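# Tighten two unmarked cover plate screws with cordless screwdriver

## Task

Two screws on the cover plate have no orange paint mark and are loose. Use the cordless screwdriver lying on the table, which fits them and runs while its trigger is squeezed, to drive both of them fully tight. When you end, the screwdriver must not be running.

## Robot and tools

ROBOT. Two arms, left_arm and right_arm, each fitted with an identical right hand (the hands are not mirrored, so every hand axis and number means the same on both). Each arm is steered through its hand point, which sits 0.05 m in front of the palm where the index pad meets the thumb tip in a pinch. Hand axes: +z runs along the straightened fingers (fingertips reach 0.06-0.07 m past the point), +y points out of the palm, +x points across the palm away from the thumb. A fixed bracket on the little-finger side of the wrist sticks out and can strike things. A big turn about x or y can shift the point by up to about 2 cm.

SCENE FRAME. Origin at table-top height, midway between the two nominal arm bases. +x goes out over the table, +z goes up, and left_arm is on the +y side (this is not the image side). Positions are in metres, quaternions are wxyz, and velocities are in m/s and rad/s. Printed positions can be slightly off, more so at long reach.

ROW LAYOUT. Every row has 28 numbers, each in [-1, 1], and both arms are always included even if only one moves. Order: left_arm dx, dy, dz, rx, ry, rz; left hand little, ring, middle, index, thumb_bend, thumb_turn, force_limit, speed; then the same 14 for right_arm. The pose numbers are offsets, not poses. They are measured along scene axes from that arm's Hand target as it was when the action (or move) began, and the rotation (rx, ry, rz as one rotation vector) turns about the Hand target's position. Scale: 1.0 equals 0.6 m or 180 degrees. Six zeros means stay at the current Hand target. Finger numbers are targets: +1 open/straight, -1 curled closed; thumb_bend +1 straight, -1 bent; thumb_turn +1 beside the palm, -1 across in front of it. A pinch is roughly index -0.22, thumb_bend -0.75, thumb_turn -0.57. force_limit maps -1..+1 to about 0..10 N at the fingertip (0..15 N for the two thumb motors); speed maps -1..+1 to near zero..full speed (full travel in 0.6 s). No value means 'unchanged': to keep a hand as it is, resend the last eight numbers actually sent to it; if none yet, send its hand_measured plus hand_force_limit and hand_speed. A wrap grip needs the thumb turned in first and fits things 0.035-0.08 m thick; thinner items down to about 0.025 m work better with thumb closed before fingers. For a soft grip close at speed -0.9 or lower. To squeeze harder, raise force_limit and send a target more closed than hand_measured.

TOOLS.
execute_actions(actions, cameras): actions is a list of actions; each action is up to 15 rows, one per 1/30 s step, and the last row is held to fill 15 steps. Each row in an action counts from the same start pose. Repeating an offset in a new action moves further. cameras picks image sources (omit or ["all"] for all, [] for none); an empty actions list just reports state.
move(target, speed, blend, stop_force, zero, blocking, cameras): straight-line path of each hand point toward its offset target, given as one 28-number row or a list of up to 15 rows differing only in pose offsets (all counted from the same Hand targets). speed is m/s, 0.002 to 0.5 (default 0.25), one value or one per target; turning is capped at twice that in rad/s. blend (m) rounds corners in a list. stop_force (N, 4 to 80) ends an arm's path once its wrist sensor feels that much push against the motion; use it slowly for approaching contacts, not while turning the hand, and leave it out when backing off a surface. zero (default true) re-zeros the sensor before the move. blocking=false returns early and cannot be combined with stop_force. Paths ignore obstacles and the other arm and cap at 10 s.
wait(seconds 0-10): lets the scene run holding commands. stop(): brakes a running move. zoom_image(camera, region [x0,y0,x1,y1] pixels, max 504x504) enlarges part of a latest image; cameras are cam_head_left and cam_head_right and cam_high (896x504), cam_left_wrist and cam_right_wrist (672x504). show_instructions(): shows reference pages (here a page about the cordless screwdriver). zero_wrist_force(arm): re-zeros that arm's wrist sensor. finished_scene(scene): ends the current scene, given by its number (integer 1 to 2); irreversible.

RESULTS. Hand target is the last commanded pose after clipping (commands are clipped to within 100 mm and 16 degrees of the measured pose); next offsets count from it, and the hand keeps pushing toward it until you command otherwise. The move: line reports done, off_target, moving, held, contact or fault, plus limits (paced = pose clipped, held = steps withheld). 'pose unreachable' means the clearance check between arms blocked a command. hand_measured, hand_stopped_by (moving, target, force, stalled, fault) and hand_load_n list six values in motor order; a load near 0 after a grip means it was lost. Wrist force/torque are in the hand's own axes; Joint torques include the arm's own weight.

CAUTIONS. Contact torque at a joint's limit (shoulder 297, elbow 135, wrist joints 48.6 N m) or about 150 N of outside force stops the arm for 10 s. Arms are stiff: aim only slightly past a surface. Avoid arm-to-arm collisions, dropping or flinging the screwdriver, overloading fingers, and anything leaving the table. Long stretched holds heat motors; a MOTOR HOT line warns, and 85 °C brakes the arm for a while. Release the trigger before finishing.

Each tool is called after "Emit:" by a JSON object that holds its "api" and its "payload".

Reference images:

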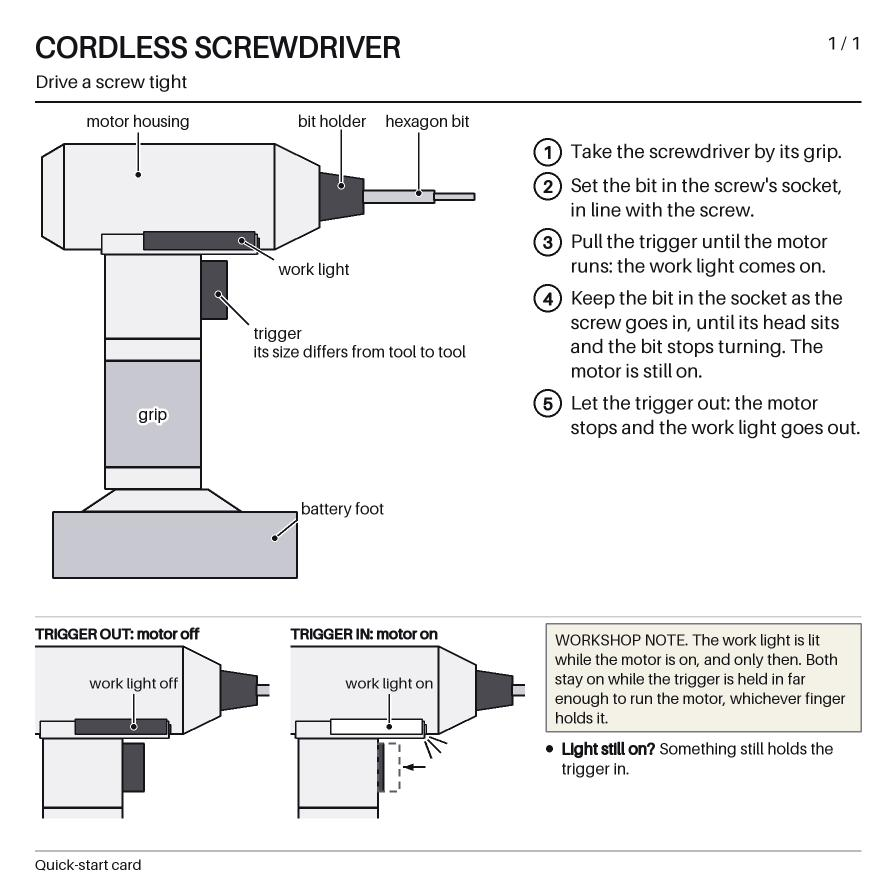

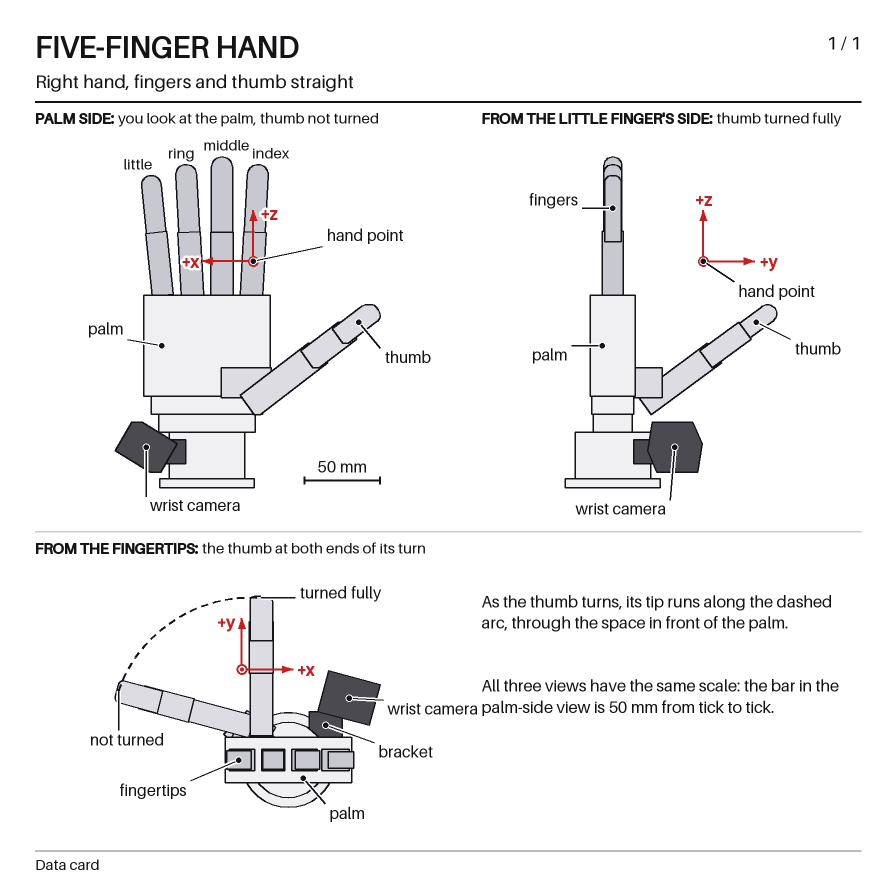

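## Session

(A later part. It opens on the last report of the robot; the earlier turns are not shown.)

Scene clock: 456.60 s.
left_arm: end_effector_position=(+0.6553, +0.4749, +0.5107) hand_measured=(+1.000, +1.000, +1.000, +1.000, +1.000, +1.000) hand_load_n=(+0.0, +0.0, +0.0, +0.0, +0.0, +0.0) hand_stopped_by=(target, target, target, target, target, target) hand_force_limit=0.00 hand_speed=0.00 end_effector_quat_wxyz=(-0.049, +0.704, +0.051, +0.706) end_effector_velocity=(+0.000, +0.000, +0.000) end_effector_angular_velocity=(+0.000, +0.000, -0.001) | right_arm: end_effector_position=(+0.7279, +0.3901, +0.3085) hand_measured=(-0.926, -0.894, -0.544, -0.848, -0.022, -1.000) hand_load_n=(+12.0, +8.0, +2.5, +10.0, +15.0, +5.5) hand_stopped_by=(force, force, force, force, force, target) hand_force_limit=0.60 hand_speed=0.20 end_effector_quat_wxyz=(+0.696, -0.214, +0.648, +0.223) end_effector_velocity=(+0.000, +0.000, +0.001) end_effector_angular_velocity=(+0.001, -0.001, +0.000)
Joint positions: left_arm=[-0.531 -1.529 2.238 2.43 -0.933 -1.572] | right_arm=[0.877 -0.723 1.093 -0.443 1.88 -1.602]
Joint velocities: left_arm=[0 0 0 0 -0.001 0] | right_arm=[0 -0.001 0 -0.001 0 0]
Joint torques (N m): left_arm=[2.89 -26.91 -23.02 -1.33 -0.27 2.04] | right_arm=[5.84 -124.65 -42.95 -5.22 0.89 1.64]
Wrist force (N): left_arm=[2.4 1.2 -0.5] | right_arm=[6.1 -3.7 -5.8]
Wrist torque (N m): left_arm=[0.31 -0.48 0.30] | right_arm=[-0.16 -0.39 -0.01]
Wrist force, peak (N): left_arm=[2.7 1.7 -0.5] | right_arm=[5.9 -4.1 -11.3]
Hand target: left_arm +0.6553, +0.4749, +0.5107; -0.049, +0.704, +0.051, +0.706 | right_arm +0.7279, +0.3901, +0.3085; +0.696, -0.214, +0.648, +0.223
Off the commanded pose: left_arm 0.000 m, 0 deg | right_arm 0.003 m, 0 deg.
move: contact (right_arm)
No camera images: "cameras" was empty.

Emit:
{"api": "move", "payload": {"target": [[0,0,0,0,0,0,1,1,1,1,1,1,0,0,-0.01097,-0.00754,0.0005,0,0,0,-1,-1,-0.96,-0.9,-0.9,-1,0.6,0.2],[0,0,0,0,0,0,1,1,1,1,1,1,0,0,-0.01097,-0.00841,-0.01112,0,0,0,-1,-1,-0.96,-0.9,-0.9,-1,0.6,0.2]], "speed": 0.02, "cameras": []}}

Emit:
{"api": "move", "payload": {"target": [0,0,0,0,0,0,1,1,1,1,1,1,0,0,0.0151,0.0104,-0.0007,0,0,0,-1,-1,-0.96,-0.9,-0.9,-1,0.6,0.2], "speed": 0.004, "stop_force": 4, "cameras": []}}

Scene clock: 457.80 s.
left_arm: end_effector_position=(+0.6553, +0.4749, +0.5107) hand_measured=(+1.000, +1.000, +1.000, +1.000, +1.000, +1.000) hand_load_n=(+0.0, +0.0, +0.0, +0.0, +0.0, +0.0) hand_stopped_by=(target, target, target, target, target, target) hand_force_limit=0.00 hand_speed=0.00 end_effector_quat_wxyz=(-0.049, +0.704, +0.051, +0.706) end_effector_velocity=(+0.000, +0.000, +0.001) end_effector_angular_velocity=(-0.001, -0.001, +0.000) | right_arm: end_effector_position=(+0.7212, +0.3851, +0.3016) hand_measured=(-0.926, -0.894, -0.544, -0.848, -0.022, -1.000) hand_load_n=(+11.0, +8.0, +2.5, +10.5, +14.5, +5.5) hand_stopped_by=(force, force, force, force, force, target) hand_force_limit=0.60 hand_speed=0.20 end_effector_quat_wxyz=(+0.696, -0.214, +0.648, +0.223) end_effector_velocity=(+0.001, +0.000, +0.001) end_effector_angular_velocity=(+0.000, -0.001, +0.000)
Joint positions: left_arm=[-0.531 -1.529 2.238 2.43 -0.933 -1.572] | right_arm=[0.88 -0.731 1.121 -0.463 1.883 -1.602]
Joint velocities: left_arm=[0 -0.001 0 0 0 0] | right_arm=[0 0 -0.001 0 0 0]
Joint torques (N m): left_arm=[5.48 -30.75 -24.1 -2.08 -0.49 2.11] | right_arm=[-15.43 -124.64 -51.03 -2.46 -1.34 -2.23]
Wrist force (N): left_arm=[2.8 1.6 -0.6] | right_arm=[8.3 -2.6 -2.5]
Wrist torque (N m): left_arm=[0.39 -0.55 0.35] | right_arm=[-0.44 -0.22 0.05]
Wrist force, peak (N): left_arm=[2.8 1.6 -0.6] | right_arm=[8.7 -2.6 -3.1]
Hand target: left_arm +0.6553, +0.4749, +0.5107; -0.049, +0.704, +0.051, +0.706 | right_arm +0.7213, +0.3851, +0.3018; +0.696, -0.214, +0.648, +0.223
Off the commanded pose: left_arm 0.000 m, 0 deg | right_arm 0.000 m, 0 deg.
move: done
No camera images: "cameras" was empty.

Scene clock: 459.90 s.
left_arm: end_effector_position=(+0.6553, +0.4749, +0.5107) hand_measured=(+1.000, +1.000, +1.000, +1.000, +1.000, +1.000) hand_load_n=(+0.0, +0.0, +0.0, +0.0, +0.0, +0.0) hand_stopped_by=(target, target, target, target, target, target) hand_force_limit=0.00 hand_speed=0.00 end_effector_quat_wxyz=(-0.049, +0.704, +0.051, +0.706) end_effector_velocity=(+0.000, +0.000, +0.000) end_effector_angular_velocity=(+0.000, +0.000, -0.001) | right_arm: end_effector_position=(+0.7248, +0.3875, +0.3016) hand_measured=(-0.926, -0.894, -0.544, -0.848, -0.022, -1.000) hand_load_n=(+11.5, +8.0, +2.5, +10.5, +15.0, +5.5) hand_stopped_by=(force, force, force, force, force, target) hand_force_limit=0.60 hand_speed=0.20 end_effector_quat_wxyz=(+0.697, -0.214, +0.648, +0.223) end_effector_velocity=(+0.000, +0.000, +0.000) end_effector_angular_velocity=(+0.000, +0.000, +0.000)
Joint positions: left_arm=[-0.531 -1.529 2.238 2.43 -0.933 -1.572] | right_arm=[0.878 -0.725 1.109 -0.457 1.881 -1.602]
Joint velocities: left_arm=[0 0 0 0 -0.001 0] | right_arm=[0 0 0 0 0 0]
Joint torques (N m): left_arm=[4.8 -29.99 -23.95 -1.81 -0.1 2.61] | right_arm=[-0.56 -130.79 -44.33 -7.17 1.32 0.62]
Wrist force (N): left_arm=[2.4 1.3 -0.3] | right_arm=[8.7 -2.2 -8.9]
Wrist torque (N m): left_arm=[0.31 -0.50 0.31] | right_arm=[-0.09 -0.24 0.07]
Wrist force, peak (N): left_arm=[2.8 1.6 -0.4] | right_arm=[9.9 -2.6 -17.5]
Hand target: left_arm +0.6553, +0.4749, +0.5107; -0.049, +0.704, +0.051, +0.706 | right_arm +0.7248, +0.3875, +0.3016; +0.696, -0.214, +0.648, +0.223
Off the commanded pose: left_arm 0.000 m, 0 deg | right_arm 0.007 m, 0 deg.
move: contact (right_arm)
No camera images: "cameras" was empty.

Emit:
{"api": "move", "payload": {"target": [[0,0,0,0,0,0,1,1,1,1,1,1,0,0,-0.00412,-0.00283,0.0002,0,0,0,-1,-1,-0.96,-0.9,-0.9,-1,0.6,0.2],[0,0,0,0,0,0,1,1,1,1,1,1,0,0,-0.00412,-0.00323,-0.0051,0,0,0,-1,-1,-0.96,-0.9,-0.9,-1,0.6,0.2]], "speed": 0.02, "cameras": []}}

Emit:
{"api": "move", "payload": {"target": [0,0,0,0,0,0,1,1,1,1,1,1,0,0,0.0124,0.0085,-0.0006,0,0,0,-1,-1,-0.96,-0.9,-0.9,-1,0.6,0.2], "speed": 0.004, "stop_force": 4, "cameras": ["cam_left_wrist"]}}

Emit:
{"api": "zoom_image", "payload": {"camera": "cam_left_wrist", "region": [355, 290, 395, 330]}}

Scene clock: 460.83 s.
left_arm: end_effector_position=(+0.6553, +0.4749, +0.5107) hand_measured=(+1.000, +1.000, +1.000, +1.000, +1.000, +1.000) hand_load_n=(+0.0, +0.0, +0.0, +0.0, +0.0, +0.0) hand_stopped_by=(target, target, target, target, target, target) hand_force_limit=0.00 hand_speed=0.00 end_effector_quat_wxyz=(-0.049, +0.704, +0.051, +0.706) end_effector_velocity=(+0.000, -0.001, +0.000) end_effector_angular_velocity=(+0.000, +0.000, -0.002) | right_arm: end_effector_position=(+0.7222, +0.3856, +0.2985) hand_measured=(-0.926, -0.894, -0.544, -0.848, -0.022, -1.000) hand_load_n=(+11.5, +8.0, +2.5, +10.5, +15.0, +5.5) hand_stopped_by=(force, force, force, force, force, target) hand_force_limit=0.60 hand_speed=0.20 end_effector_quat_wxyz=(+0.697, -0.214, +0.648, +0.223) end_effector_velocity=(+0.000, +0.000, -0.001) end_effector_angular_velocity=(-0.001, +0.001, +0.000)
Joint positions: left_arm=[-0.531 -1.529 2.238 2.43 -0.933 -1.572] | right_arm=[0.879 -0.727 1.12 -0.466 1.882 -1.602]
Joint velocities: left_arm=[-0.001 -0.001 0 0 -0.001 0] | right_arm=[0 0.001 0 0.001 0 0]
Joint torques (N m): left_arm=[5.3 -31.17 -23.04 -1.68 -0.26 2.36] | right_arm=[-11.2 -119.67 -46.63 -4.3 -0.61 -1.44]
Wrist force (N): left_arm=[2.5 1.3 -0.3] | right_arm=[8.2 -2.4 -2.9]
Wrist torque (N m): left_arm=[0.32 -0.51 0.32] | right_arm=[-0.38 -0.19 0.05]
Wrist force, peak (N): left_arm=[2.5 1.8 -0.4] | right_arm=[9.0 -2.3 -9.8]
Hand target: left_arm +0.6553, +0.4749, +0.5107; -0.049, +0.704, +0.051, +0.706 | right_arm +0.7223, +0.3856, +0.2986; +0.696, -0.214, +0.648, +0.223
Off the commanded pose: left_arm 0.000 m, 0 deg | right_arm 0.000 m, 0 deg.
move: done
No camera images: "cameras" was empty.

Scene clock: 463.67 s.
left_arm: end_effector_position=(+0.6553, +0.4749, +0.5107) hand_measured=(+1.000, +1.000, +1.000, +1.000, +1.000, +1.000) hand_load_n=(+0.0, +0.0, +0.0, +0.0, +0.0, +0.0) hand_stopped_by=(target, target, target, target, target, target) hand_force_limit=0.00 hand_speed=0.00 end_effector_quat_wxyz=(-0.049, +0.704, +0.051, +0.706) end_effector_velocity=(+0.000, +0.000, +0.001) end_effector_angular_velocity=(+0.000, -0.002, -0.001) | right_arm: end_effector_position=(+0.7282, +0.3896, +0.2983) hand_measured=(-0.926, -0.894, -0.544, -0.848, -0.022, -1.000) hand_load_n=(+11.0, +8.0, +2.5, +10.5, +15.0, +5.0) hand_stopped_by=(force, force, force, force, force, target) hand_force_limit=0.60 hand_speed=0.20 end_effector_quat_wxyz=(+0.696, -0.214, +0.648, +0.223) end_effector_velocity=(+0.000, +0.000, +0.002) end_effector_angular_velocity=(+0.002, -0.002, +0.000)
Joint positions: left_arm=[-0.531 -1.529 2.238 2.43 -0.933 -1.572] | right_arm=[0.877 -0.716 1.1 -0.456 1.88 -1.602]
Joint velocities: left_arm=[0 -0.001 0 -0.001 -0.001 0] | right_arm=[0 -0.002 0 -0.001 0 0]
Joint torques (N m): left_arm=[5.69 -26.95 -24.56 -1.31 -0.26 1.81] | right_arm=[0.28 -134.13 -45.2 -7.75 1.24 1.98]
Wrist force (N): left_arm=[2.2 1.4 -0.5] | right_arm=[10.4 -2.1 -9.9]
Wrist torque (N m): left_arm=[0.33 -0.45 0.30] | right_arm=[-0.10 -0.09 0.14]
Wrist force, peak (N): left_arm=[3.0 1.4 -0.3] | right_arm=[13.5 -1.7 -18.2]
Hand target: left_arm +0.6553, +0.4749, +0.5107; -0.049, +0.704, +0.051, +0.706 | right_arm +0.7282, +0.3896, +0.2983; +0.696, -0.214, +0.648, +0.223
Off the commanded pose: left_arm 0.000 m, 0 deg | right_arm 0.002 m, 0 deg.
move: contact (right_arm)
Images, in order (width x height): cam_left_wrist 672x504.

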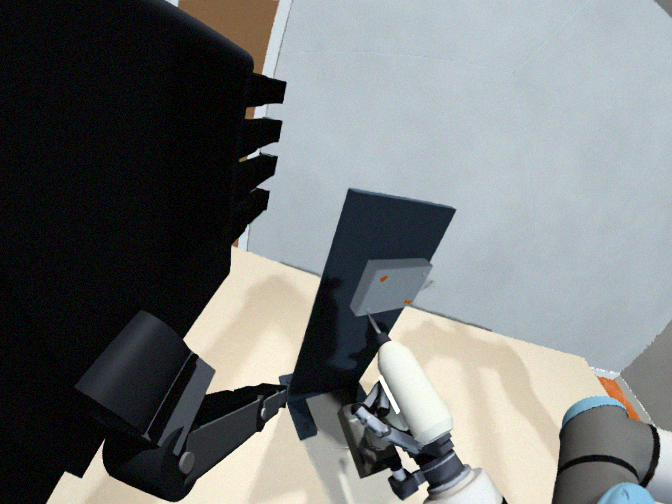

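Scaled by 12.600 from the camera's 672x504 image, which has a finer 960x720 frame.

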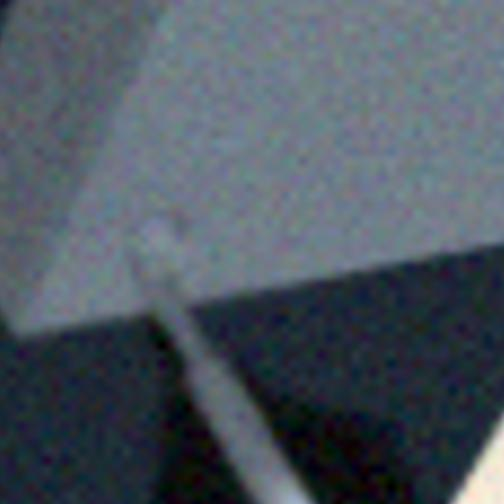

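Emit:
{"api": "move", "payload": {"target": [[0,0,0,0,0,0,1,1,1,1,1,1,0,0,-0.01029,-0.00707,0.00047,0,0,0,-1,-1,-0.96,-0.9,-0.9,-1,0.6,0.2],[0,0,0,0,0,0,1,1,1,1,1,1,0,0,-0.01009,-0.0067,0.00897,0,0,0,-1,-1,-0.96,-0.9,-0.9,-1,0.6,0.2]], "speed": 0.02, "cameras": []}}

Emit:
{"api": "move", "payload": {"target": [0,0,0,0,0,0,1,1,1,1,1,1,0,0,0.0124,0.0085,-0.0006,0,0,0,-1,-1,-0.96,-0.9,-0.9,-1,0.6,0.2], "speed": 0.004, "stop_force": 4, "cameras": []}}

Scene clock: 464.83 s.
left_arm: end_effector_position=(+0.6553, +0.4749, +0.5107) hand_measured=(+1.000, +1.000, +1.000, +1.000, +1.000, +1.000) hand_load_n=(+0.0, +0.0, +0.0, +0.0, -0.5, +0.0) hand_stopped_by=(target, target, target, target, target, target) hand_force_limit=0.00 hand_speed=0.00 end_effector_quat_wxyz=(-0.049, +0.704, +0.051, +0.706) end_effector_velocity=(+0.000, +0.000, +0.001) end_effector_angular_velocity=(+0.000, +0.000, +0.000) | right_arm: end_effector_position=(+0.7221, +0.3856, +0.3038) hand_measured=(-0.926, -0.894, -0.544, -0.848, -0.022, -1.000) hand_load_n=(+11.0, +8.5, +2.5, +10.5, +15.0, +5.5) hand_stopped_by=(force, force, force, force, force, target) hand_force_limit=0.60 hand_speed=0.20 end_effector_quat_wxyz=(+0.696, -0.214, +0.648, +0.223) end_effector_velocity=(+0.000, +0.000, +0.000) end_effector_angular_velocity=(+0.001, -0.001, +0.000)
Joint positions: left_arm=[-0.531 -1.529 2.238 2.43 -0.933 -1.572] | right_arm=[0.879 -0.731 1.117 -0.459 1.882 -1.602]
Joint velocities: left_arm=[0 -0.001 0 0 0 0] | right_arm=[0 0 0 -0.002 0 0]
Joint torques (N m): left_arm=[9.6 -27.7 -24.82 -1.15 -0.58 1.48] | right_arm=[6.44 -113.73 -42.6 -6.17 0.15 -2.1]
Wrist force (N): left_arm=[2.5 1.4 -0.3] | right_arm=[8.1 -2.6 -2.8]
Wrist torque (N m): left_arm=[0.33 -0.51 0.32] | right_arm=[-0.41 -0.18 0.03]
Wrist force, peak (N): left_arm=[2.5 1.8 -0.5] | right_arm=[10.7 -1.8 -9.8]
Hand target: left_arm +0.6553, +0.4749, +0.5107; -0.049, +0.704, +0.051, +0.706 | right_arm +0.7221, +0.3856, +0.3037; +0.696, -0.214, +0.648, +0.223
Off the commanded pose: left_arm 0.000 m, 0 deg | right_arm 0.000 m, 0 deg.
move: done
No camera images: "cameras" was empty.

Scene clock: 466.77 s.
left_arm: end_effector_position=(+0.6553, +0.4749, +0.5107) hand_measured=(+1.000, +1.000, +1.000, +1.000, +1.000, +1.000) hand_load_n=(+0.0, +0.0, +0.0, +0.0, +0.0, +0.0) hand_stopped_by=(target, target, target, target, target, target) hand_force_limit=0.00 hand_speed=0.00 end_effector_quat_wxyz=(-0.049, +0.704, +0.051, +0.706) end_effector_velocity=(+0.000, +0.000, +0.000) end_effector_angular_velocity=(+0.001, +0.000, +0.000) | right_arm: end_effector_position=(+0.7253, +0.3877, +0.3035) hand_measured=(-0.926, -0.894, -0.544, -0.848, -0.022, -1.000) hand_load_n=(+11.0, +8.0, +2.5, +10.0, +15.0, +5.0) hand_stopped_by=(force, force, force, force, force, target) hand_force_limit=0.60 hand_speed=0.20 end_effector_quat_wxyz=(+0.696, -0.214, +0.648, +0.223) end_effector_velocity=(+0.000, +0.000, +0.002) end_effector_angular_velocity=(+0.002, -0.001, +0.000)
Joint positions: left_arm=[-0.531 -1.529 2.238 2.43 -0.933 -1.572] | right_arm=[0.878 -0.725 1.106 -0.454 1.881 -1.602]
Joint velocities: left_arm=[0 0 0 0 0 0.001] | right_arm=[0 -0.001 0 -0.001 0 0]
Joint torques (N m): left_arm=[4.93 -32.43 -25.23 -1.05 -0.18 2.07] | right_arm=[1.53 -127.51 -42.94 -6.3 2.3 0.66]
Wrist force (N): left_arm=[2.3 1.2 -0.5] | right_arm=[6.9 -0.3 -7.7]
Wrist torque (N m): left_arm=[0.32 -0.48 0.30] | right_arm=[-0.32 -0.38 -0.05]
Wrist force, peak (N): left_arm=[3.0 1.3 -0.6] | right_arm=[7.0 0.1 -13.8]
Hand target: left_arm +0.6553, +0.4749, +0.5107; -0.049, +0.704, +0.051, +0.706 | right_arm +0.7253, +0.3878, +0.3035; +0.696, -0.214, +0.648, +0.223
Off the commanded pose: left_arm 0.000 m, 0 deg | right_arm 0.005 m, 0 deg.
move: contact (right_arm)
No camera images: "cameras" was empty.

Emit:
{"api": "move", "payload": {"target": [0,0,0,0,0,0,1,1,1,1,1,1,0,0,0.0069,0.0047,-0.0003,0,0,0,-1,-1,-0.96,-0.9,-0.9,-1,0.6,0.2], "speed": 0.003, "stop_force": 10, "zero": false, "cameras": []}}

Scene clock: 467.73 s.
left_arm: end_effector_position=(+0.6553, +0.4749, +0.5107) hand_measured=(+1.000, +1.000, +1.000, +1.000, +1.000, +1.000) hand_load_n=(+0.0, +0.0, +0.0, +0.0, +0.0, +0.0) hand_stopped_by=(target, target, target, target, target, target) hand_force_limit=0.00 hand_speed=0.00 end_effector_quat_wxyz=(-0.049, +0.704, +0.051, +0.706) end_effector_velocity=(+0.000, +0.000, +0.000) end_effector_angular_velocity=(+0.000, -0.001, +0.000) | right_arm: end_effector_position=(+0.7254, +0.3879, +0.3036) hand_measured=(-0.926, -0.894, -0.544, -0.848, -0.022, -1.000) hand_load_n=(+12.0, +8.5, +2.5, +10.5, +15.0, +5.0) hand_stopped_by=(force, force, force, force, force, target) hand_force_limit=0.60 hand_speed=0.20 end_effector_quat_wxyz=(+0.697, -0.214, +0.648, +0.223) end_effector_velocity=(+0.000, +0.000, +0.002) end_effector_angular_velocity=(+0.002, -0.001, +0.000)
Joint positions: left_arm=[-0.531 -1.529 2.238 2.43 -0.933 -1.572] | right_arm=[0.878 -0.725 1.106 -0.454 1.881 -1.602]
Joint velocities: left_arm=[0 0 0 0 0 0] | right_arm=[0 -0.001 0 -0.001 0 0]
Joint torques (N m): left_arm=[2.93 -29.49 -24.35 -1.11 -0.47 1.97] | right_arm=[-7.38 -123.72 -49.05 -6.42 2.14 0.48]
Wrist force (N): left_arm=[2.3 1.3 -0.4] | right_arm=[7.9 -1.3 -12.4]
Wrist torque (N m): left_arm=[0.32 -0.47 0.31] | right_arm=[-0.16 -0.31 -0.02]
Wrist force, peak (N): left_arm=[2.7 1.6 -0.6] | right_arm=[9.2 -0.6 -20.8]
Hand target: left_arm +0.6553, +0.4749, +0.5107; -0.049, +0.704, +0.051, +0.706 | right_arm +0.7254, +0.3879, +0.3036; +0.697, -0.214, +0.648, +0.223
Off the commanded pose: left_arm 0.000 m, 0 deg | right_arm 0.005 m, 0 deg.
move: contact (right_arm)
No camera images: "cameras" was empty.

Emit:
{"api": "move", "payload": {"target": [[0,0,0,0,0,0,1,1,1,1,1,1,0,0,-0.00343,-0.00236,0.00016,0,0,0,-1,-1,-0.96,-0.9,-0.9,-1,0.6,0.2],[0,0,0,0,0,0,1,1,1,1,1,1,0,0,-0.00367,-0.00196,0.00099,0,0,0,-1,-1,-0.96,-0.9,-0.9,-1,0.6,0.2]], "speed": 0.02, "cameras": []}}

Emit:
{"api": "move", "payload": {"target": [0,0,0,0,0,0,1,1,1,1,1,1,0,0,0.0124,0.0085,-0.0006,0,0,0,-1,-1,-0.96,-0.9,-0.9,-1,0.6,0.2], "speed": 0.004, "stop_force": 6, "cameras": []}}

Scene clock: 468.77 s.
left_arm: end_effector_position=(+0.6553, +0.4749, +0.5107) hand_measured=(+1.000, +1.000, +1.000, +1.000, +1.000, +1.000) hand_load_n=(+0.0, +0.0, +0.0, +0.0, +0.0, +0.0) hand_stopped_by=(target, target, target, target, target, target) hand_force_limit=0.00 hand_speed=0.00 end_effector_quat_wxyz=(-0.049, +0.704, +0.051, +0.706) end_effector_velocity=(+0.000, -0.001, +0.000) end_effector_angular_velocity=(+0.001, +0.001, -0.001) | right_arm: end_effector_position=(+0.7232, +0.3867, +0.3042) hand_measured=(-0.926, -0.894, -0.544, -0.848, -0.022, -1.000) hand_load_n=(+11.5, +8.5, +2.5, +10.5, +15.0, +5.0) hand_stopped_by=(force, force, force, force, force, target) hand_force_limit=0.60 hand_speed=0.20 end_effector_quat_wxyz=(+0.697, -0.214, +0.648, +0.223) end_effector_velocity=(+0.000, +0.000, -0.001) end_effector_angular_velocity=(-0.001, +0.001, +0.000)
Joint positions: left_arm=[-0.531 -1.529 2.238 2.43 -0.933 -1.572] | right_arm=[0.879 -0.729 1.112 -0.456 1.882 -1.602]
Joint velocities: left_arm=[-0.001 0 0 0.001 -0.001 0.001] | right_arm=[0 0.001 0 0.001 0 0]
Joint torques (N m): left_arm=[5.16 -30.72 -25.07 -1.01 -0.68 2.16] | right_arm=[12.99 -119.44 -52.16 -1.8 1.82 -1.79]
Wrist force (N): left_arm=[2.4 1.5 -0.5] | right_arm=[8.1 -2.5 -3.0]
Wrist torque (N m): left_arm=[0.35 -0.49 0.32] | right_arm=[-0.40 -0.17 0.04]
Wrist force, peak (N): left_arm=[2.7 1.6 -0.3] | right_arm=[8.6 -1.5 -17.6]
Hand target: left_arm +0.6553, +0.4749, +0.5107; -0.049, +0.704, +0.051, +0.706 | right_arm +0.7232, +0.3867, +0.3042; +0.697, -0.214, +0.648, +0.223
Off the commanded pose: left_arm 0.000 m, 0 deg | right_arm 0.000 m, 0 deg.
move: done
No camera images: "cameras" was empty.

Scene clock: 470.30 s.
left_arm: end_effector_position=(+0.6553, +0.4749, +0.5107) hand_measured=(+1.000, +1.000, +1.000, +1.000, +1.000, +1.000) hand_load_n=(+0.0, +0.0, +0.0, +0.5, +0.0, +0.0) hand_stopped_by=(target, target, target, target, target, target) hand_force_limit=0.00 hand_speed=0.00 end_effector_quat_wxyz=(-0.049, +0.704, +0.051, +0.706) end_effector_velocity=(+0.000, +0.001, +0.001) end_effector_angular_velocity=(-0.002, -0.001, +0.001) | right_arm: end_effector_position=(+0.7250, +0.3879, +0.3040) hand_measured=(-0.926, -0.894, -0.544, -0.848, -0.022, -1.000) hand_load_n=(+11.0, +8.0, +2.5, +11.0, +15.0, +5.5) hand_stopped_by=(force, force, force, force, force, target) hand_force_limit=0.60 hand_speed=0.20 end_effector_quat_wxyz=(+0.697, -0.214, +0.648, +0.223) end_effector_velocity=(+0.000, +0.000, -0.003) end_effector_angular_velocity=(-0.002, +0.001, +0.000)
Joint positions: left_arm=[-0.531 -1.529 2.238 2.43 -0.933 -1.572] | right_arm=[0.878 -0.725 1.106 -0.453 1.881 -1.602]
Joint velocities: left_arm=[0.001 -0.001 0 0 0 -0.002] | right_arm=[0 0.002 0 0 0 0]
Joint torques (N m): left_arm=[3.56 -34.83 -24.99 -1.43 -0.21 2.11] | right_arm=[10.32 -129.26 -47.11 -6.62 1.25 -0.03]
Wrist force (N): left_arm=[2.3 1.4 -0.4] | right_arm=[10.1 -2.4 -7.9]
Wrist torque (N m): left_arm=[0.34 -0.48 0.31] | right_arm=[-0.23 -0.14 0.11]
Wrist force, peak (N): left_arm=[2.8 1.8 0.0] | right_arm=[10.0 -2.2 -14.0]
Hand target: left_arm +0.6553, +0.4749, +0.5107; -0.049, +0.704, +0.051, +0.706 | right_arm +0.7250, +0.3879, +0.3040; +0.696, -0.214, +0.648, +0.223
Off the commanded pose: left_arm 0.000 m, 0 deg | right_arm 0.007 m, 0 deg.
move: contact (right_arm)
No camera images: "cameras" was empty.

Emit:
{"api": "wait", "payload": {"seconds": 0.1}}

Emit:
{"api": "zoom_image", "payload": {"camera": "cam_left_wrist", "region": [340, 250, 500, 410]}}

Scene clock: 470.77 s.
left_arm: end_effector_position=(+0.6553, +0.4749, +0.5107) hand_measured=(+1.000, +1.000, +1.000, +1.000, +1.000, +1.000) hand_load_n=(+0.0, +0.0, +0.0, +0.0, +0.0, +0.0) hand_stopped_by=(target, target, target, target, target, target) hand_force_limit=0.00 hand_speed=0.00 end_effector_quat_wxyz=(-0.049, +0.704, +0.051, +0.706) end_effector_velocity=(+0.000, +0.000, +0.000) end_effector_angular_velocity=(+0.000, -0.001, +0.000) | right_arm: end_effector_position=(+0.7250, +0.3879, +0.3040) hand_measured=(-0.926, -0.894, -0.544, -0.848, -0.022, -1.000) hand_load_n=(+10.5, +8.0, +2.5, +11.0, +14.5, +5.5) hand_stopped_by=(force, force, force, force, force, target) hand_force_limit=0.60 hand_speed=0.20 end_effector_quat_wxyz=(+0.696, -0.214, +0.648, +0.223) end_effector_velocity=(+0.000, +0.000, -0.001) end_effector_angular_velocity=(+0.000, +0.000, +0.000)
Joint positions: left_arm=[-0.531 -1.529 2.238 2.43 -0.933 -1.572] | right_arm=[0.878 -0.725 1.106 -0.453 1.881 -1.602]
Joint velocities: left_arm=[0 0 0 -0.001 0 0.001] | right_arm=[0 0.001 0 -0.001 0 0]
Joint torques (N m): left_arm=[5.77 -28.5 -26.08 -1.39 -0.22 2.56] | right_arm=[11.17 -127.99 -50.52 -5.45 1.34 -0.08]
Wrist force (N): left_arm=[2.3 1.5 -0.7] | right_arm=[9.7 -2.8 -9.1]
Wrist torque (N m): left_arm=[0.36 -0.48 0.31] | right_arm=[-0.05 -0.21 0.13]
Wrist force, peak (N): left_arm=[2.7 1.3 -0.6] | right_arm=[9.9 -2.3 -9.3]
Hand target: left_arm +0.6553, +0.4749, +0.5107; -0.049, +0.704, +0.051, +0.706 | right_arm +0.7250, +0.3879, +0.3040; +0.696, -0.214, +0.648, +0.223
Off the commanded pose: left_arm 0.000 m, 0 deg | right_arm 0.007 m, 0 deg.
wait: 0.10 s; at rest from the start

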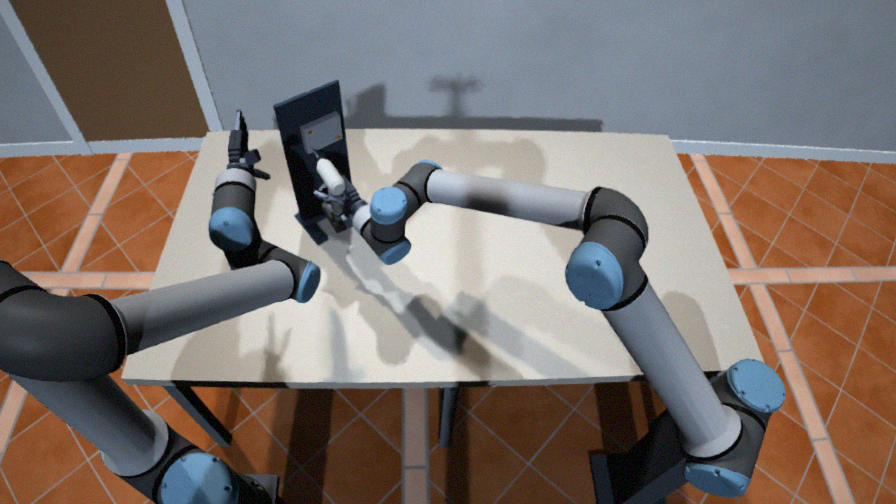

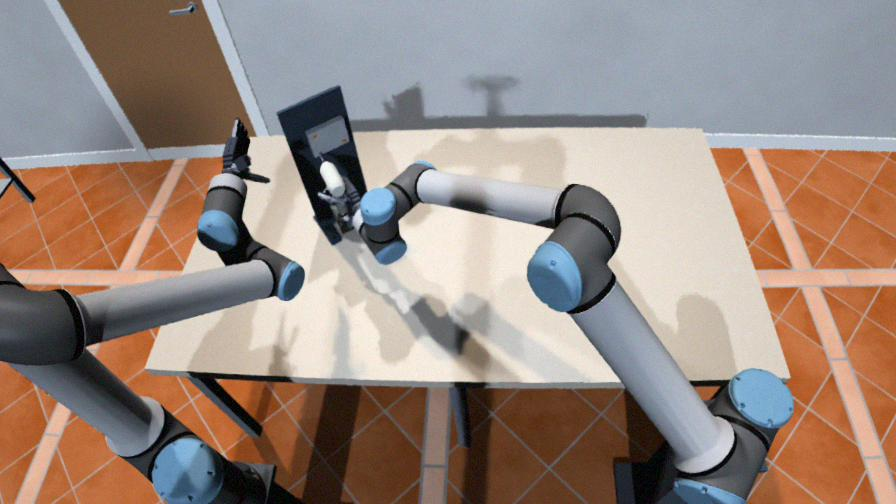

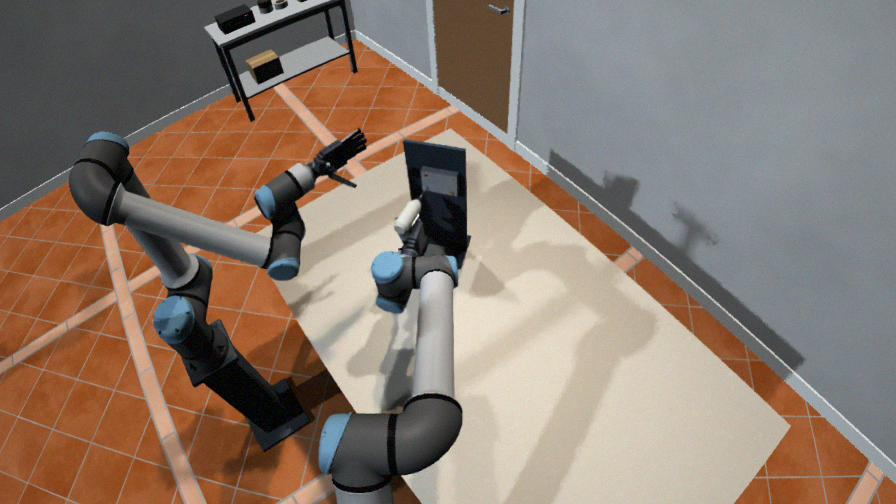

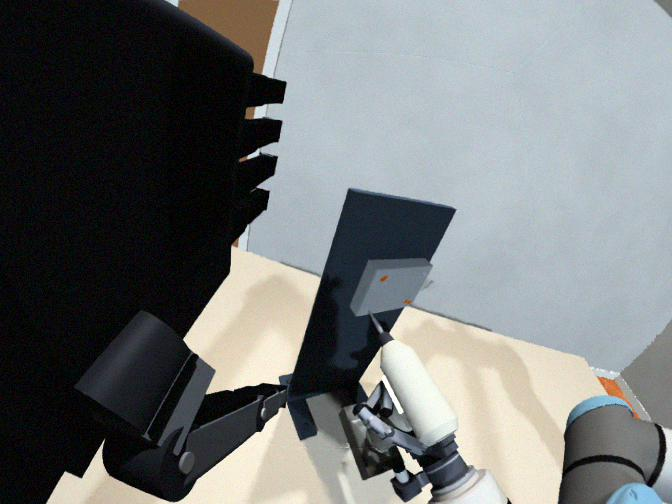

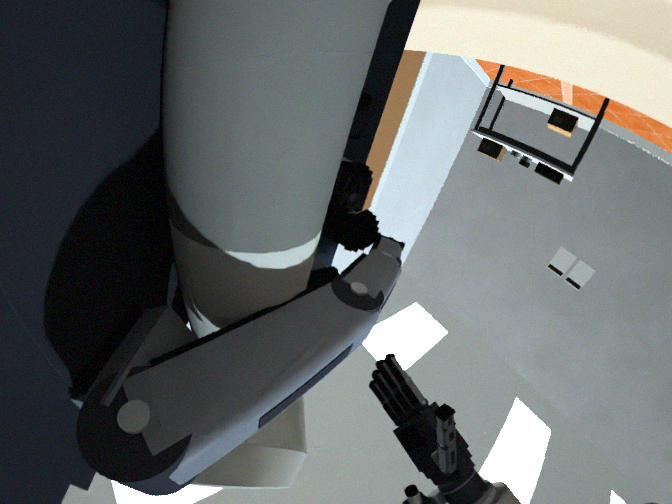

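Scaled by 3.150 from the camera's 672x504 image, which has a finer 960x720 frame.

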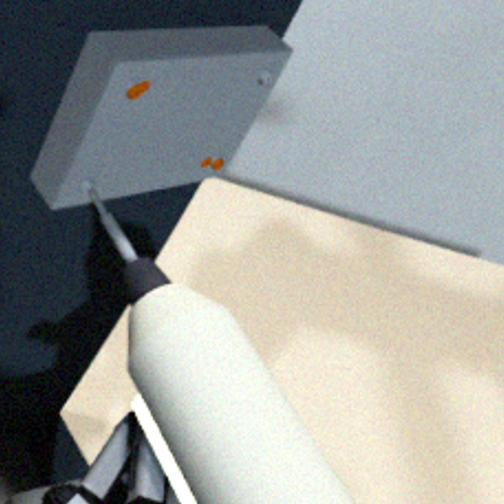

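Emit:
{"api": "zoom_image", "payload": {"camera": "cam_head_left", "region": [270, 80, 400, 260]}}

Emit:
{"api": "zoom_image", "payload": {"camera": "cam_high", "region": [360, 130, 490, 270]}}

Scaled by 2.800.

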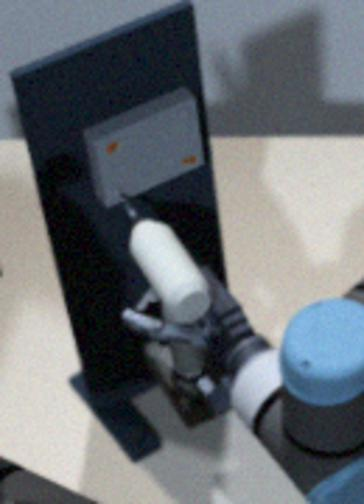

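Scaled by 3.600.

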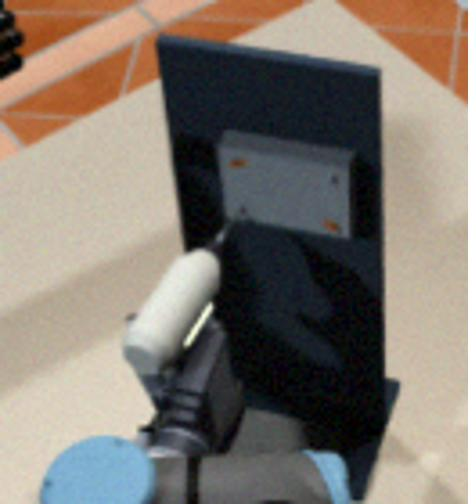

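Emit:
{"api": "move", "payload": {"target": [[0,0,0,0,0,0,1,1,1,1,1,1,0,0,-0.00274,-0.00189,0.00013,0,0,0,-1,-1,-0.96,-0.9,-0.9,-1,0.6,0.2],[0,0,0,0,0,0,1,1,1,1,1,1,0,0,-0.00293,-0.00168,-0.0007,0,0,0,-1,-1,-0.96,-0.9,-0.9,-1,0.6,0.2]], "speed": 0.02, "cameras": []}}

Emit:
{"api": "move", "payload": {"target": [0,0,0,0,0,0,1,1,1,1,1,1,0,0,0.0124,0.0085,-0.0006,0,0,0,-1,-1,-0.96,-0.9,-0.9,-1,0.6,0.2], "speed": 0.004, "stop_force": 6, "cameras": []}}

Scene clock: 471.93 s.
left_arm: end_effector_position=(+0.6553, +0.4749, +0.5107) hand_measured=(+1.000, +1.000, +1.000, +1.000, +1.000, +1.000) hand_load_n=(+0.0, +0.0, +0.0, +0.5, +0.0, +0.0) hand_stopped_by=(target, target, target, target, target, target) hand_force_limit=0.00 hand_speed=0.00 end_effector_quat_wxyz=(-0.049, +0.704, +0.051, +0.706) end_effector_velocity=(+0.000, +0.000, +0.000) end_effector_angular_velocity=(-0.001, -0.001, -0.001) | right_arm: end_effector_position=(+0.7232, +0.3869, +0.3036) hand_measured=(-0.926, -0.894, -0.544, -0.848, -0.022, -1.000) hand_load_n=(+11.0, +8.0, +3.0, +11.0, +14.5, +5.5) hand_stopped_by=(force, force, force, force, force, target) hand_force_limit=0.60 hand_speed=0.20 end_effector_quat_wxyz=(+0.697, -0.214, +0.648, +0.223) end_effector_velocity=(+0.000, +0.000, -0.002) end_effector_angular_velocity=(-0.002, +0.001, +0.000)
Joint positions: left_arm=[-0.531 -1.529 2.238 2.43 -0.933 -1.572] | right_arm=[0.879 -0.728 1.112 -0.457 1.882 -1.602]
Joint velocities: left_arm=[-0.001 0 0 -0.001 0 0] | right_arm=[0 0.001 0 0 0 0]
Joint torques (N m): left_arm=[7.03 -30.8 -25.31 -1.02 0.04 2.51] | right_arm=[12.57 -111.63 -48.43 -6.32 2 -1.96]
Wrist force (N): left_arm=[2.7 1.2 -0.8] | right_arm=[8.0 -2.7 -3.2]
Wrist torque (N m): left_arm=[0.33 -0.52 0.33] | right_arm=[-0.41 -0.16 0.03]
Wrist force, peak (N): left_arm=[2.7 1.6 -0.6] | right_arm=[9.8 -3.1 -9.3]
Hand target: left_arm +0.6553, +0.4749, +0.5107; -0.049, +0.704, +0.051, +0.706 | right_arm +0.7232, +0.3869, +0.3036; +0.696, -0.214, +0.648, +0.223
Off the commanded pose: left_arm 0.000 m, 0 deg | right_arm 0.000 m, 0 deg.
move: done
No camera images: "cameras" was empty.

Scene clock: 473.50 s.
left_arm: end_effector_position=(+0.6553, +0.4749, +0.5107) hand_measured=(+1.000, +1.000, +1.000, +1.000, +1.000, +1.000) hand_load_n=(+0.0, -0.5, +0.0, +0.0, +0.0, +0.0) hand_stopped_by=(target, target, target, target, target, target) hand_force_limit=0.00 hand_speed=0.00 end_effector_quat_wxyz=(-0.049, +0.704, +0.051, +0.706) end_effector_velocity=(+0.000, +0.000, +0.000) end_effector_angular_velocity=(+0.000, +0.000, +0.000) | right_arm: end_effector_position=(+0.7251, +0.3882, +0.3035) hand_measured=(-0.926, -0.894, -0.544, -0.848, -0.022, -1.000) hand_load_n=(+11.5, +8.0, +2.0, +10.0, +15.5, +5.0) hand_stopped_by=(force, force, force, force, force, target) hand_force_limit=0.60 hand_speed=0.20 end_effector_quat_wxyz=(+0.697, -0.214, +0.648, +0.223) end_effector_velocity=(+0.000, +0.000, +0.001) end_effector_angular_velocity=(+0.001, -0.001, +0.000)
Joint positions: left_arm=[-0.531 -1.529 2.238 2.43 -0.933 -1.572] | right_arm=[0.879 -0.725 1.105 -0.454 1.881 -1.602]
Joint velocities: left_arm=[0 0 0 0 0 0] | right_arm=[0 -0.001 0 0 0 0]
Joint torques (N m): left_arm=[2.97 -31.38 -27.02 -0.76 -0.05 2.71] | right_arm=[10.32 -125.16 -46.77 -6.12 1.63 -0.82]
Wrist force (N): left_arm=[2.6 1.0 -0.7] | right_arm=[7.1 -2.3 -8.9]
Wrist torque (N m): left_arm=[0.30 -0.51 0.32] | right_arm=[-0.14 -0.26 -0.02]
Wrist force, peak (N): left_arm=[2.7 1.7 -0.4] | right_arm=[7.8 -2.7 -19.2]
Hand target: left_arm +0.6553, +0.4749, +0.5107; -0.049, +0.704, +0.051, +0.706 | right_arm +0.7251, +0.3883, +0.3035; +0.697, -0.214, +0.648, +0.223
Off the commanded pose: left_arm 0.000 m, 0 deg | right_arm 0.007 m, 0 deg.
move: contact (right_arm)
No camera images: "cameras" was empty.

Emit:
{"api": "move", "payload": {"target": [[0,0,0,0,0,0,1,1,1,1,1,1,0,0,-0.02058,-0.01415,0.00095,0,0,0,-1,-1,-0.96,-0.9,-0.9,-1,0.6,0.2],[0,0,0,0,0,0,1,1,1,1,1,1,0,0,-0.01803,-0.01177,0.08183,0,0,0,-1,-1,-0.96,-0.9,-0.9,-1,0.6,0.2]], "speed": 0.05, "cameras": ["cam_left_wrist"]}}

Emit:
{"api": "zoom_image", "payload": {"camera": "cam_left_wrist", "region": [350, 250, 440, 320]}}

Emit:
{"api": "zoom_image", "payload": {"camera": "cam_left_wrist", "region": [358, 298, 378, 318]}}

Scene clock: 475.43 s.
left_arm: end_effector_position=(+0.6553, +0.4749, +0.5107) hand_measured=(+1.000, +1.000, +1.000, +1.000, +1.000, +1.000) hand_load_n=(+0.0, +0.0, +0.0, +0.0, +0.0, +0.0) hand_stopped_by=(target, target, target, target, target, target) hand_force_limit=0.00 hand_speed=0.00 end_effector_quat_wxyz=(-0.049, +0.704, +0.051, +0.706) end_effector_velocity=(+0.000, +0.000, +0.000) end_effector_angular_velocity=(+0.000, +0.000, +0.000) | right_arm: end_effector_position=(+0.7143, +0.3811, +0.3528) hand_measured=(-0.926, -0.894, -0.544, -0.848, -0.022, -1.000) hand_load_n=(+11.0, +8.0, +2.5, +10.5, +15.0, +5.0) hand_stopped_by=(force, force, force, force, force, target) hand_force_limit=0.60 hand_speed=0.20 end_effector_quat_wxyz=(+0.697, -0.214, +0.648, +0.223) end_effector_velocity=(+0.000, +0.000, -0.005) end_effector_angular_velocity=(-0.002, +0.002, +0.000)
Joint positions: left_arm=[-0.531 -1.529 2.238 2.43 -0.933 -1.572] | right_arm=[0.883 -0.775 1.107 -0.404 1.886 -1.603]
Joint velocities: left_arm=[0 0 0 0 0.001 -0.001] | right_arm=[0 0.003 0.004 -0.004 0 0]
Joint torques (N m): left_arm=[4.75 -30.43 -26.62 -0.47 -0.05 2.17] | right_arm=[-14.55 -109.81 -43.57 -7.05 -1.11 0.6]
Wrist force (N): left_arm=[2.4 1.5 -0.7] | right_arm=[8.4 -2.3 -2.9]
Wrist torque (N m): left_arm=[0.37 -0.48 0.31] | right_arm=[-0.37 -0.21 0.07]
Wrist force, peak (N): left_arm=[2.7 1.7 -0.5] | right_arm=[8.2 -2.8 -12.9]
Hand target: left_arm +0.6553, +0.4749, +0.5107; -0.049, +0.704, +0.051, +0.706 | right_arm +0.7143, +0.3811, +0.3526; +0.697, -0.214, +0.648, +0.223
Off the commanded pose: left_arm 0.000 m, 0 deg | right_arm 0.000 m, 0 deg.
move: done
Images, in order (width x height): cam_left_wrist 672x504.

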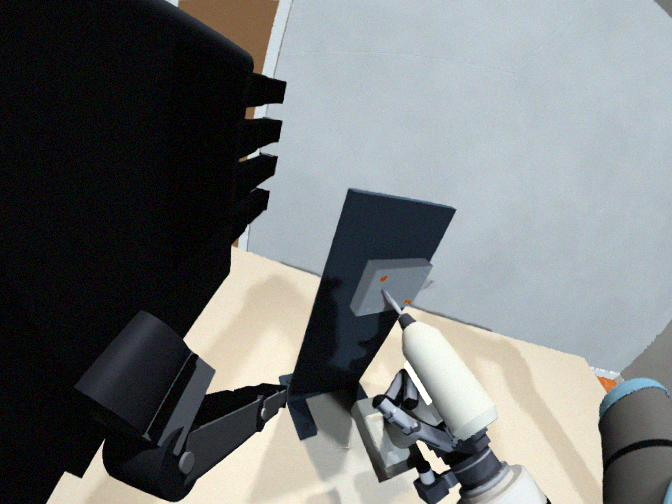

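Scaled by 5.600 from the camera's 672x504 image, which has a finer 960x720 frame.

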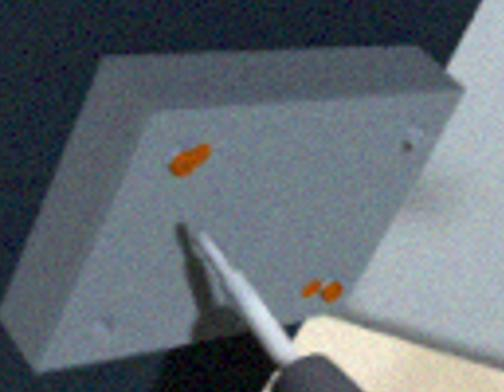

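Scaled by 25.200 from the camera's 672x504 image, which has a finer 960x720 frame.

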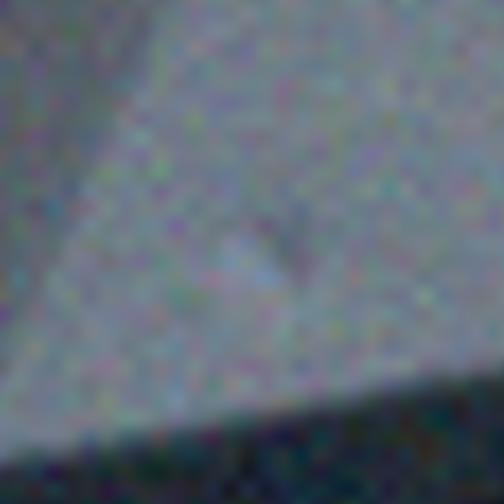

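Emit:
{"api": "move", "payload": {"target": [0,0,0,0,0,0,1,1,1,1,1,1,0,0,0.0096,0.0108,0.0167,0,0,0,-1,-1,-0.96,-0.9,-0.9,-1,0.6,0.2], "speed": 0.03, "cameras": ["cam_left_wrist"]}}

Emit:
{"api": "zoom_image", "payload": {"camera": "cam_left_wrist", "region": [365, 260, 405, 300]}}

Scene clock: 476.63 s.
left_arm: end_effector_position=(+0.6553, +0.4749, +0.5107) hand_measured=(+1.000, +1.000, +1.000, +1.000, +1.000, +1.000) hand_load_n=(+0.0, +0.0, +0.0, +0.0, +0.0, +0.0) hand_stopped_by=(target, target, target, target, target, target) hand_force_limit=0.00 hand_speed=0.00 end_effector_quat_wxyz=(-0.049, +0.704, +0.051, +0.706) end_effector_velocity=(+0.000, +0.001, +0.000) end_effector_angular_velocity=(-0.001, +0.000, +0.001) | right_arm: end_effector_position=(+0.7201, +0.3876, +0.3625) hand_measured=(-0.926, -0.894, -0.544, -0.848, -0.022, -1.000) hand_load_n=(+11.0, +8.0, +2.5, +10.5, +15.0, +5.5) hand_stopped_by=(force, force, force, force, force, target) hand_force_limit=0.60 hand_speed=0.20 end_effector_quat_wxyz=(+0.696, -0.214, +0.648, +0.222) end_effector_velocity=(+0.000, +0.000, -0.003) end_effector_angular_velocity=(-0.001, +0.001, +0.000)
Joint positions: left_arm=[-0.531 -1.529 2.238 2.43 -0.933 -1.572] | right_arm=[0.882 -0.766 1.072 -0.379 1.885 -1.603]
Joint velocities: left_arm=[0.001 0 0 0 0 -0.001] | right_arm=[0 0.001 0.003 -0.003 0 0]
Joint torques (N m): left_arm=[6.28 -31.35 -26.68 -0.91 -0.36 2.71] | right_arm=[-10.58 -129.4 -40.29 -7.61 -0.69 1.39]
Wrist force (N): left_arm=[2.5 1.3 -0.8] | right_arm=[8.6 -2.8 -3.1]
Wrist torque (N m): left_arm=[0.35 -0.49 0.32] | right_arm=[-0.44 -0.23 0.07]
Wrist force, peak (N): left_arm=[2.6 1.6 -0.7] | right_arm=[9.4 -2.3 -3.6]
Hand target: left_arm +0.6553, +0.4749, +0.5107; -0.049, +0.704, +0.051, +0.706 | right_arm +0.7200, +0.3876, +0.3626; +0.697, -0.214, +0.648, +0.223
Off the commanded pose: left_arm 0.000 m, 0 deg | right_arm 0.000 m, 0 deg.
move: done
Images, in order (width x height): cam_left_wrist 672x504.

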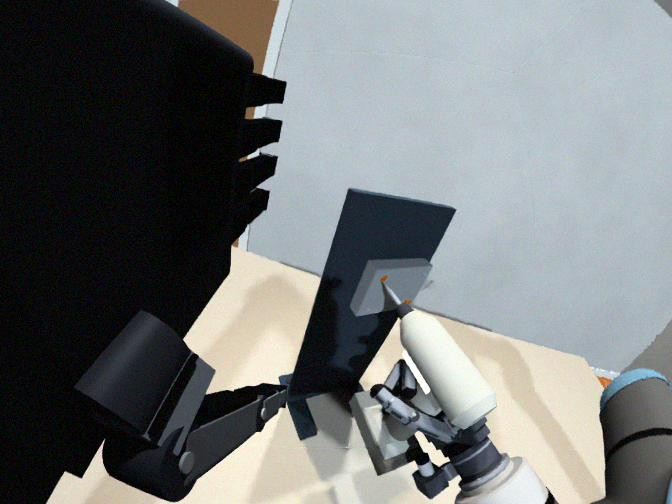

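Scaled by 12.600 from the camera's 672x504 image, which has a finer 960x720 frame.

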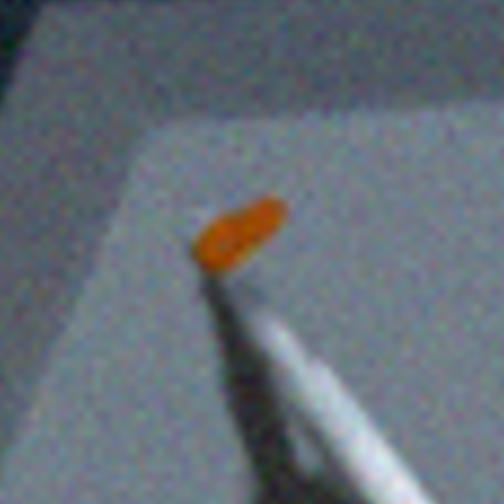

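Emit:
{"api": "move", "payload": {"target": [0,0,0,0,0,0,1,1,1,1,1,1,0,0,0.0179,0.0123,-0.0008,0,0,0,-1,-1,-0.96,-0.9,-0.9,-1,0.6,0.2], "speed": 0.005, "stop_force": 4, "cameras": ["cam_left_wrist"]}}

Emit:
{"api": "zoom_image", "payload": {"camera": "cam_left_wrist", "region": [365, 260, 405, 300]}}

Scene clock: 478.57 s.
left_arm: end_effector_position=(+0.6553, +0.4749, +0.5107) hand_measured=(+1.000, +1.000, +1.000, +1.000, +1.000, +1.000) hand_load_n=(+0.0, +0.0, +0.0, +0.0, +0.0, +0.0) hand_stopped_by=(target, target, target, target, target, target) hand_force_limit=0.00 hand_speed=0.00 end_effector_quat_wxyz=(-0.049, +0.704, +0.051, +0.706) end_effector_velocity=(+0.000, +0.000, -0.001) end_effector_angular_velocity=(+0.000, +0.001, +0.001) | right_arm: end_effector_position=(+0.7233, +0.3898, +0.3625) hand_measured=(-0.926, -0.894, -0.544, -0.848, -0.022, -1.000) hand_load_n=(+11.0, +7.5, +2.5, +10.5, +15.0, +5.0) hand_stopped_by=(force, force, force, force, force, target) hand_force_limit=0.60 hand_speed=0.20 end_effector_quat_wxyz=(+0.697, -0.214, +0.648, +0.223) end_effector_velocity=(+0.000, +0.000, +0.002) end_effector_angular_velocity=(+0.001, -0.001, +0.000)
Joint positions: left_arm=[-0.531 -1.529 2.238 2.43 -0.933 -1.572] | right_arm=[0.881 -0.76 1.061 -0.374 1.884 -1.603]
Joint velocities: left_arm=[0.001 0.001 0 0 0 -0.001] | right_arm=[0 -0.001 0 -0.001 -0.001 0]
Joint torques (N m): left_arm=[6.32 -35.85 -26.32 -0.72 -0.78 1.95] | right_arm=[5.01 -130.29 -44.14 -7.07 2.73 1.96]
Wrist force (N): left_arm=[2.1 1.2 -1.0] | right_arm=[8.6 -1.0 -7.7]
Wrist torque (N m): left_arm=[0.34 -0.43 0.29] | right_arm=[-0.28 -0.27 0.04]
Wrist force, peak (N): left_arm=[2.7 1.5 -0.8] | right_arm=[8.6 0.5 -13.6]
Hand target: left_arm +0.6553, +0.4749, +0.5107; -0.049, +0.704, +0.051, +0.706 | right_arm +0.7232, +0.3898, +0.3625; +0.697, -0.214, +0.648, +0.223
Off the commanded pose: left_arm 0.000 m, 0 deg | right_arm 0.009 m, 0 deg.
move: contact (right_arm)
Images, in order (width x height): cam_left_wrist 672x504.

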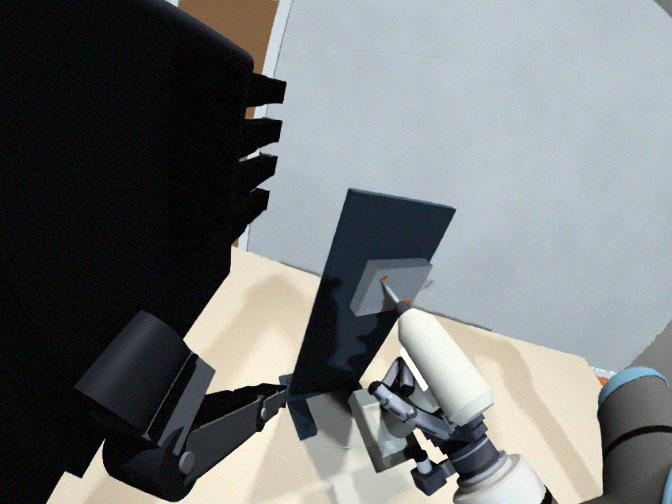

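Scaled by 12.600 from the camera's 672x504 image, which has a finer 960x720 frame.

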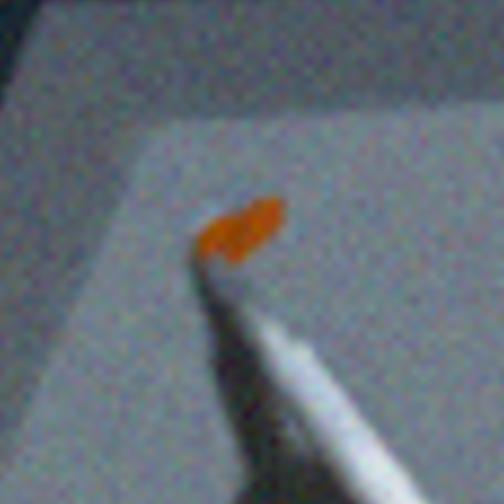

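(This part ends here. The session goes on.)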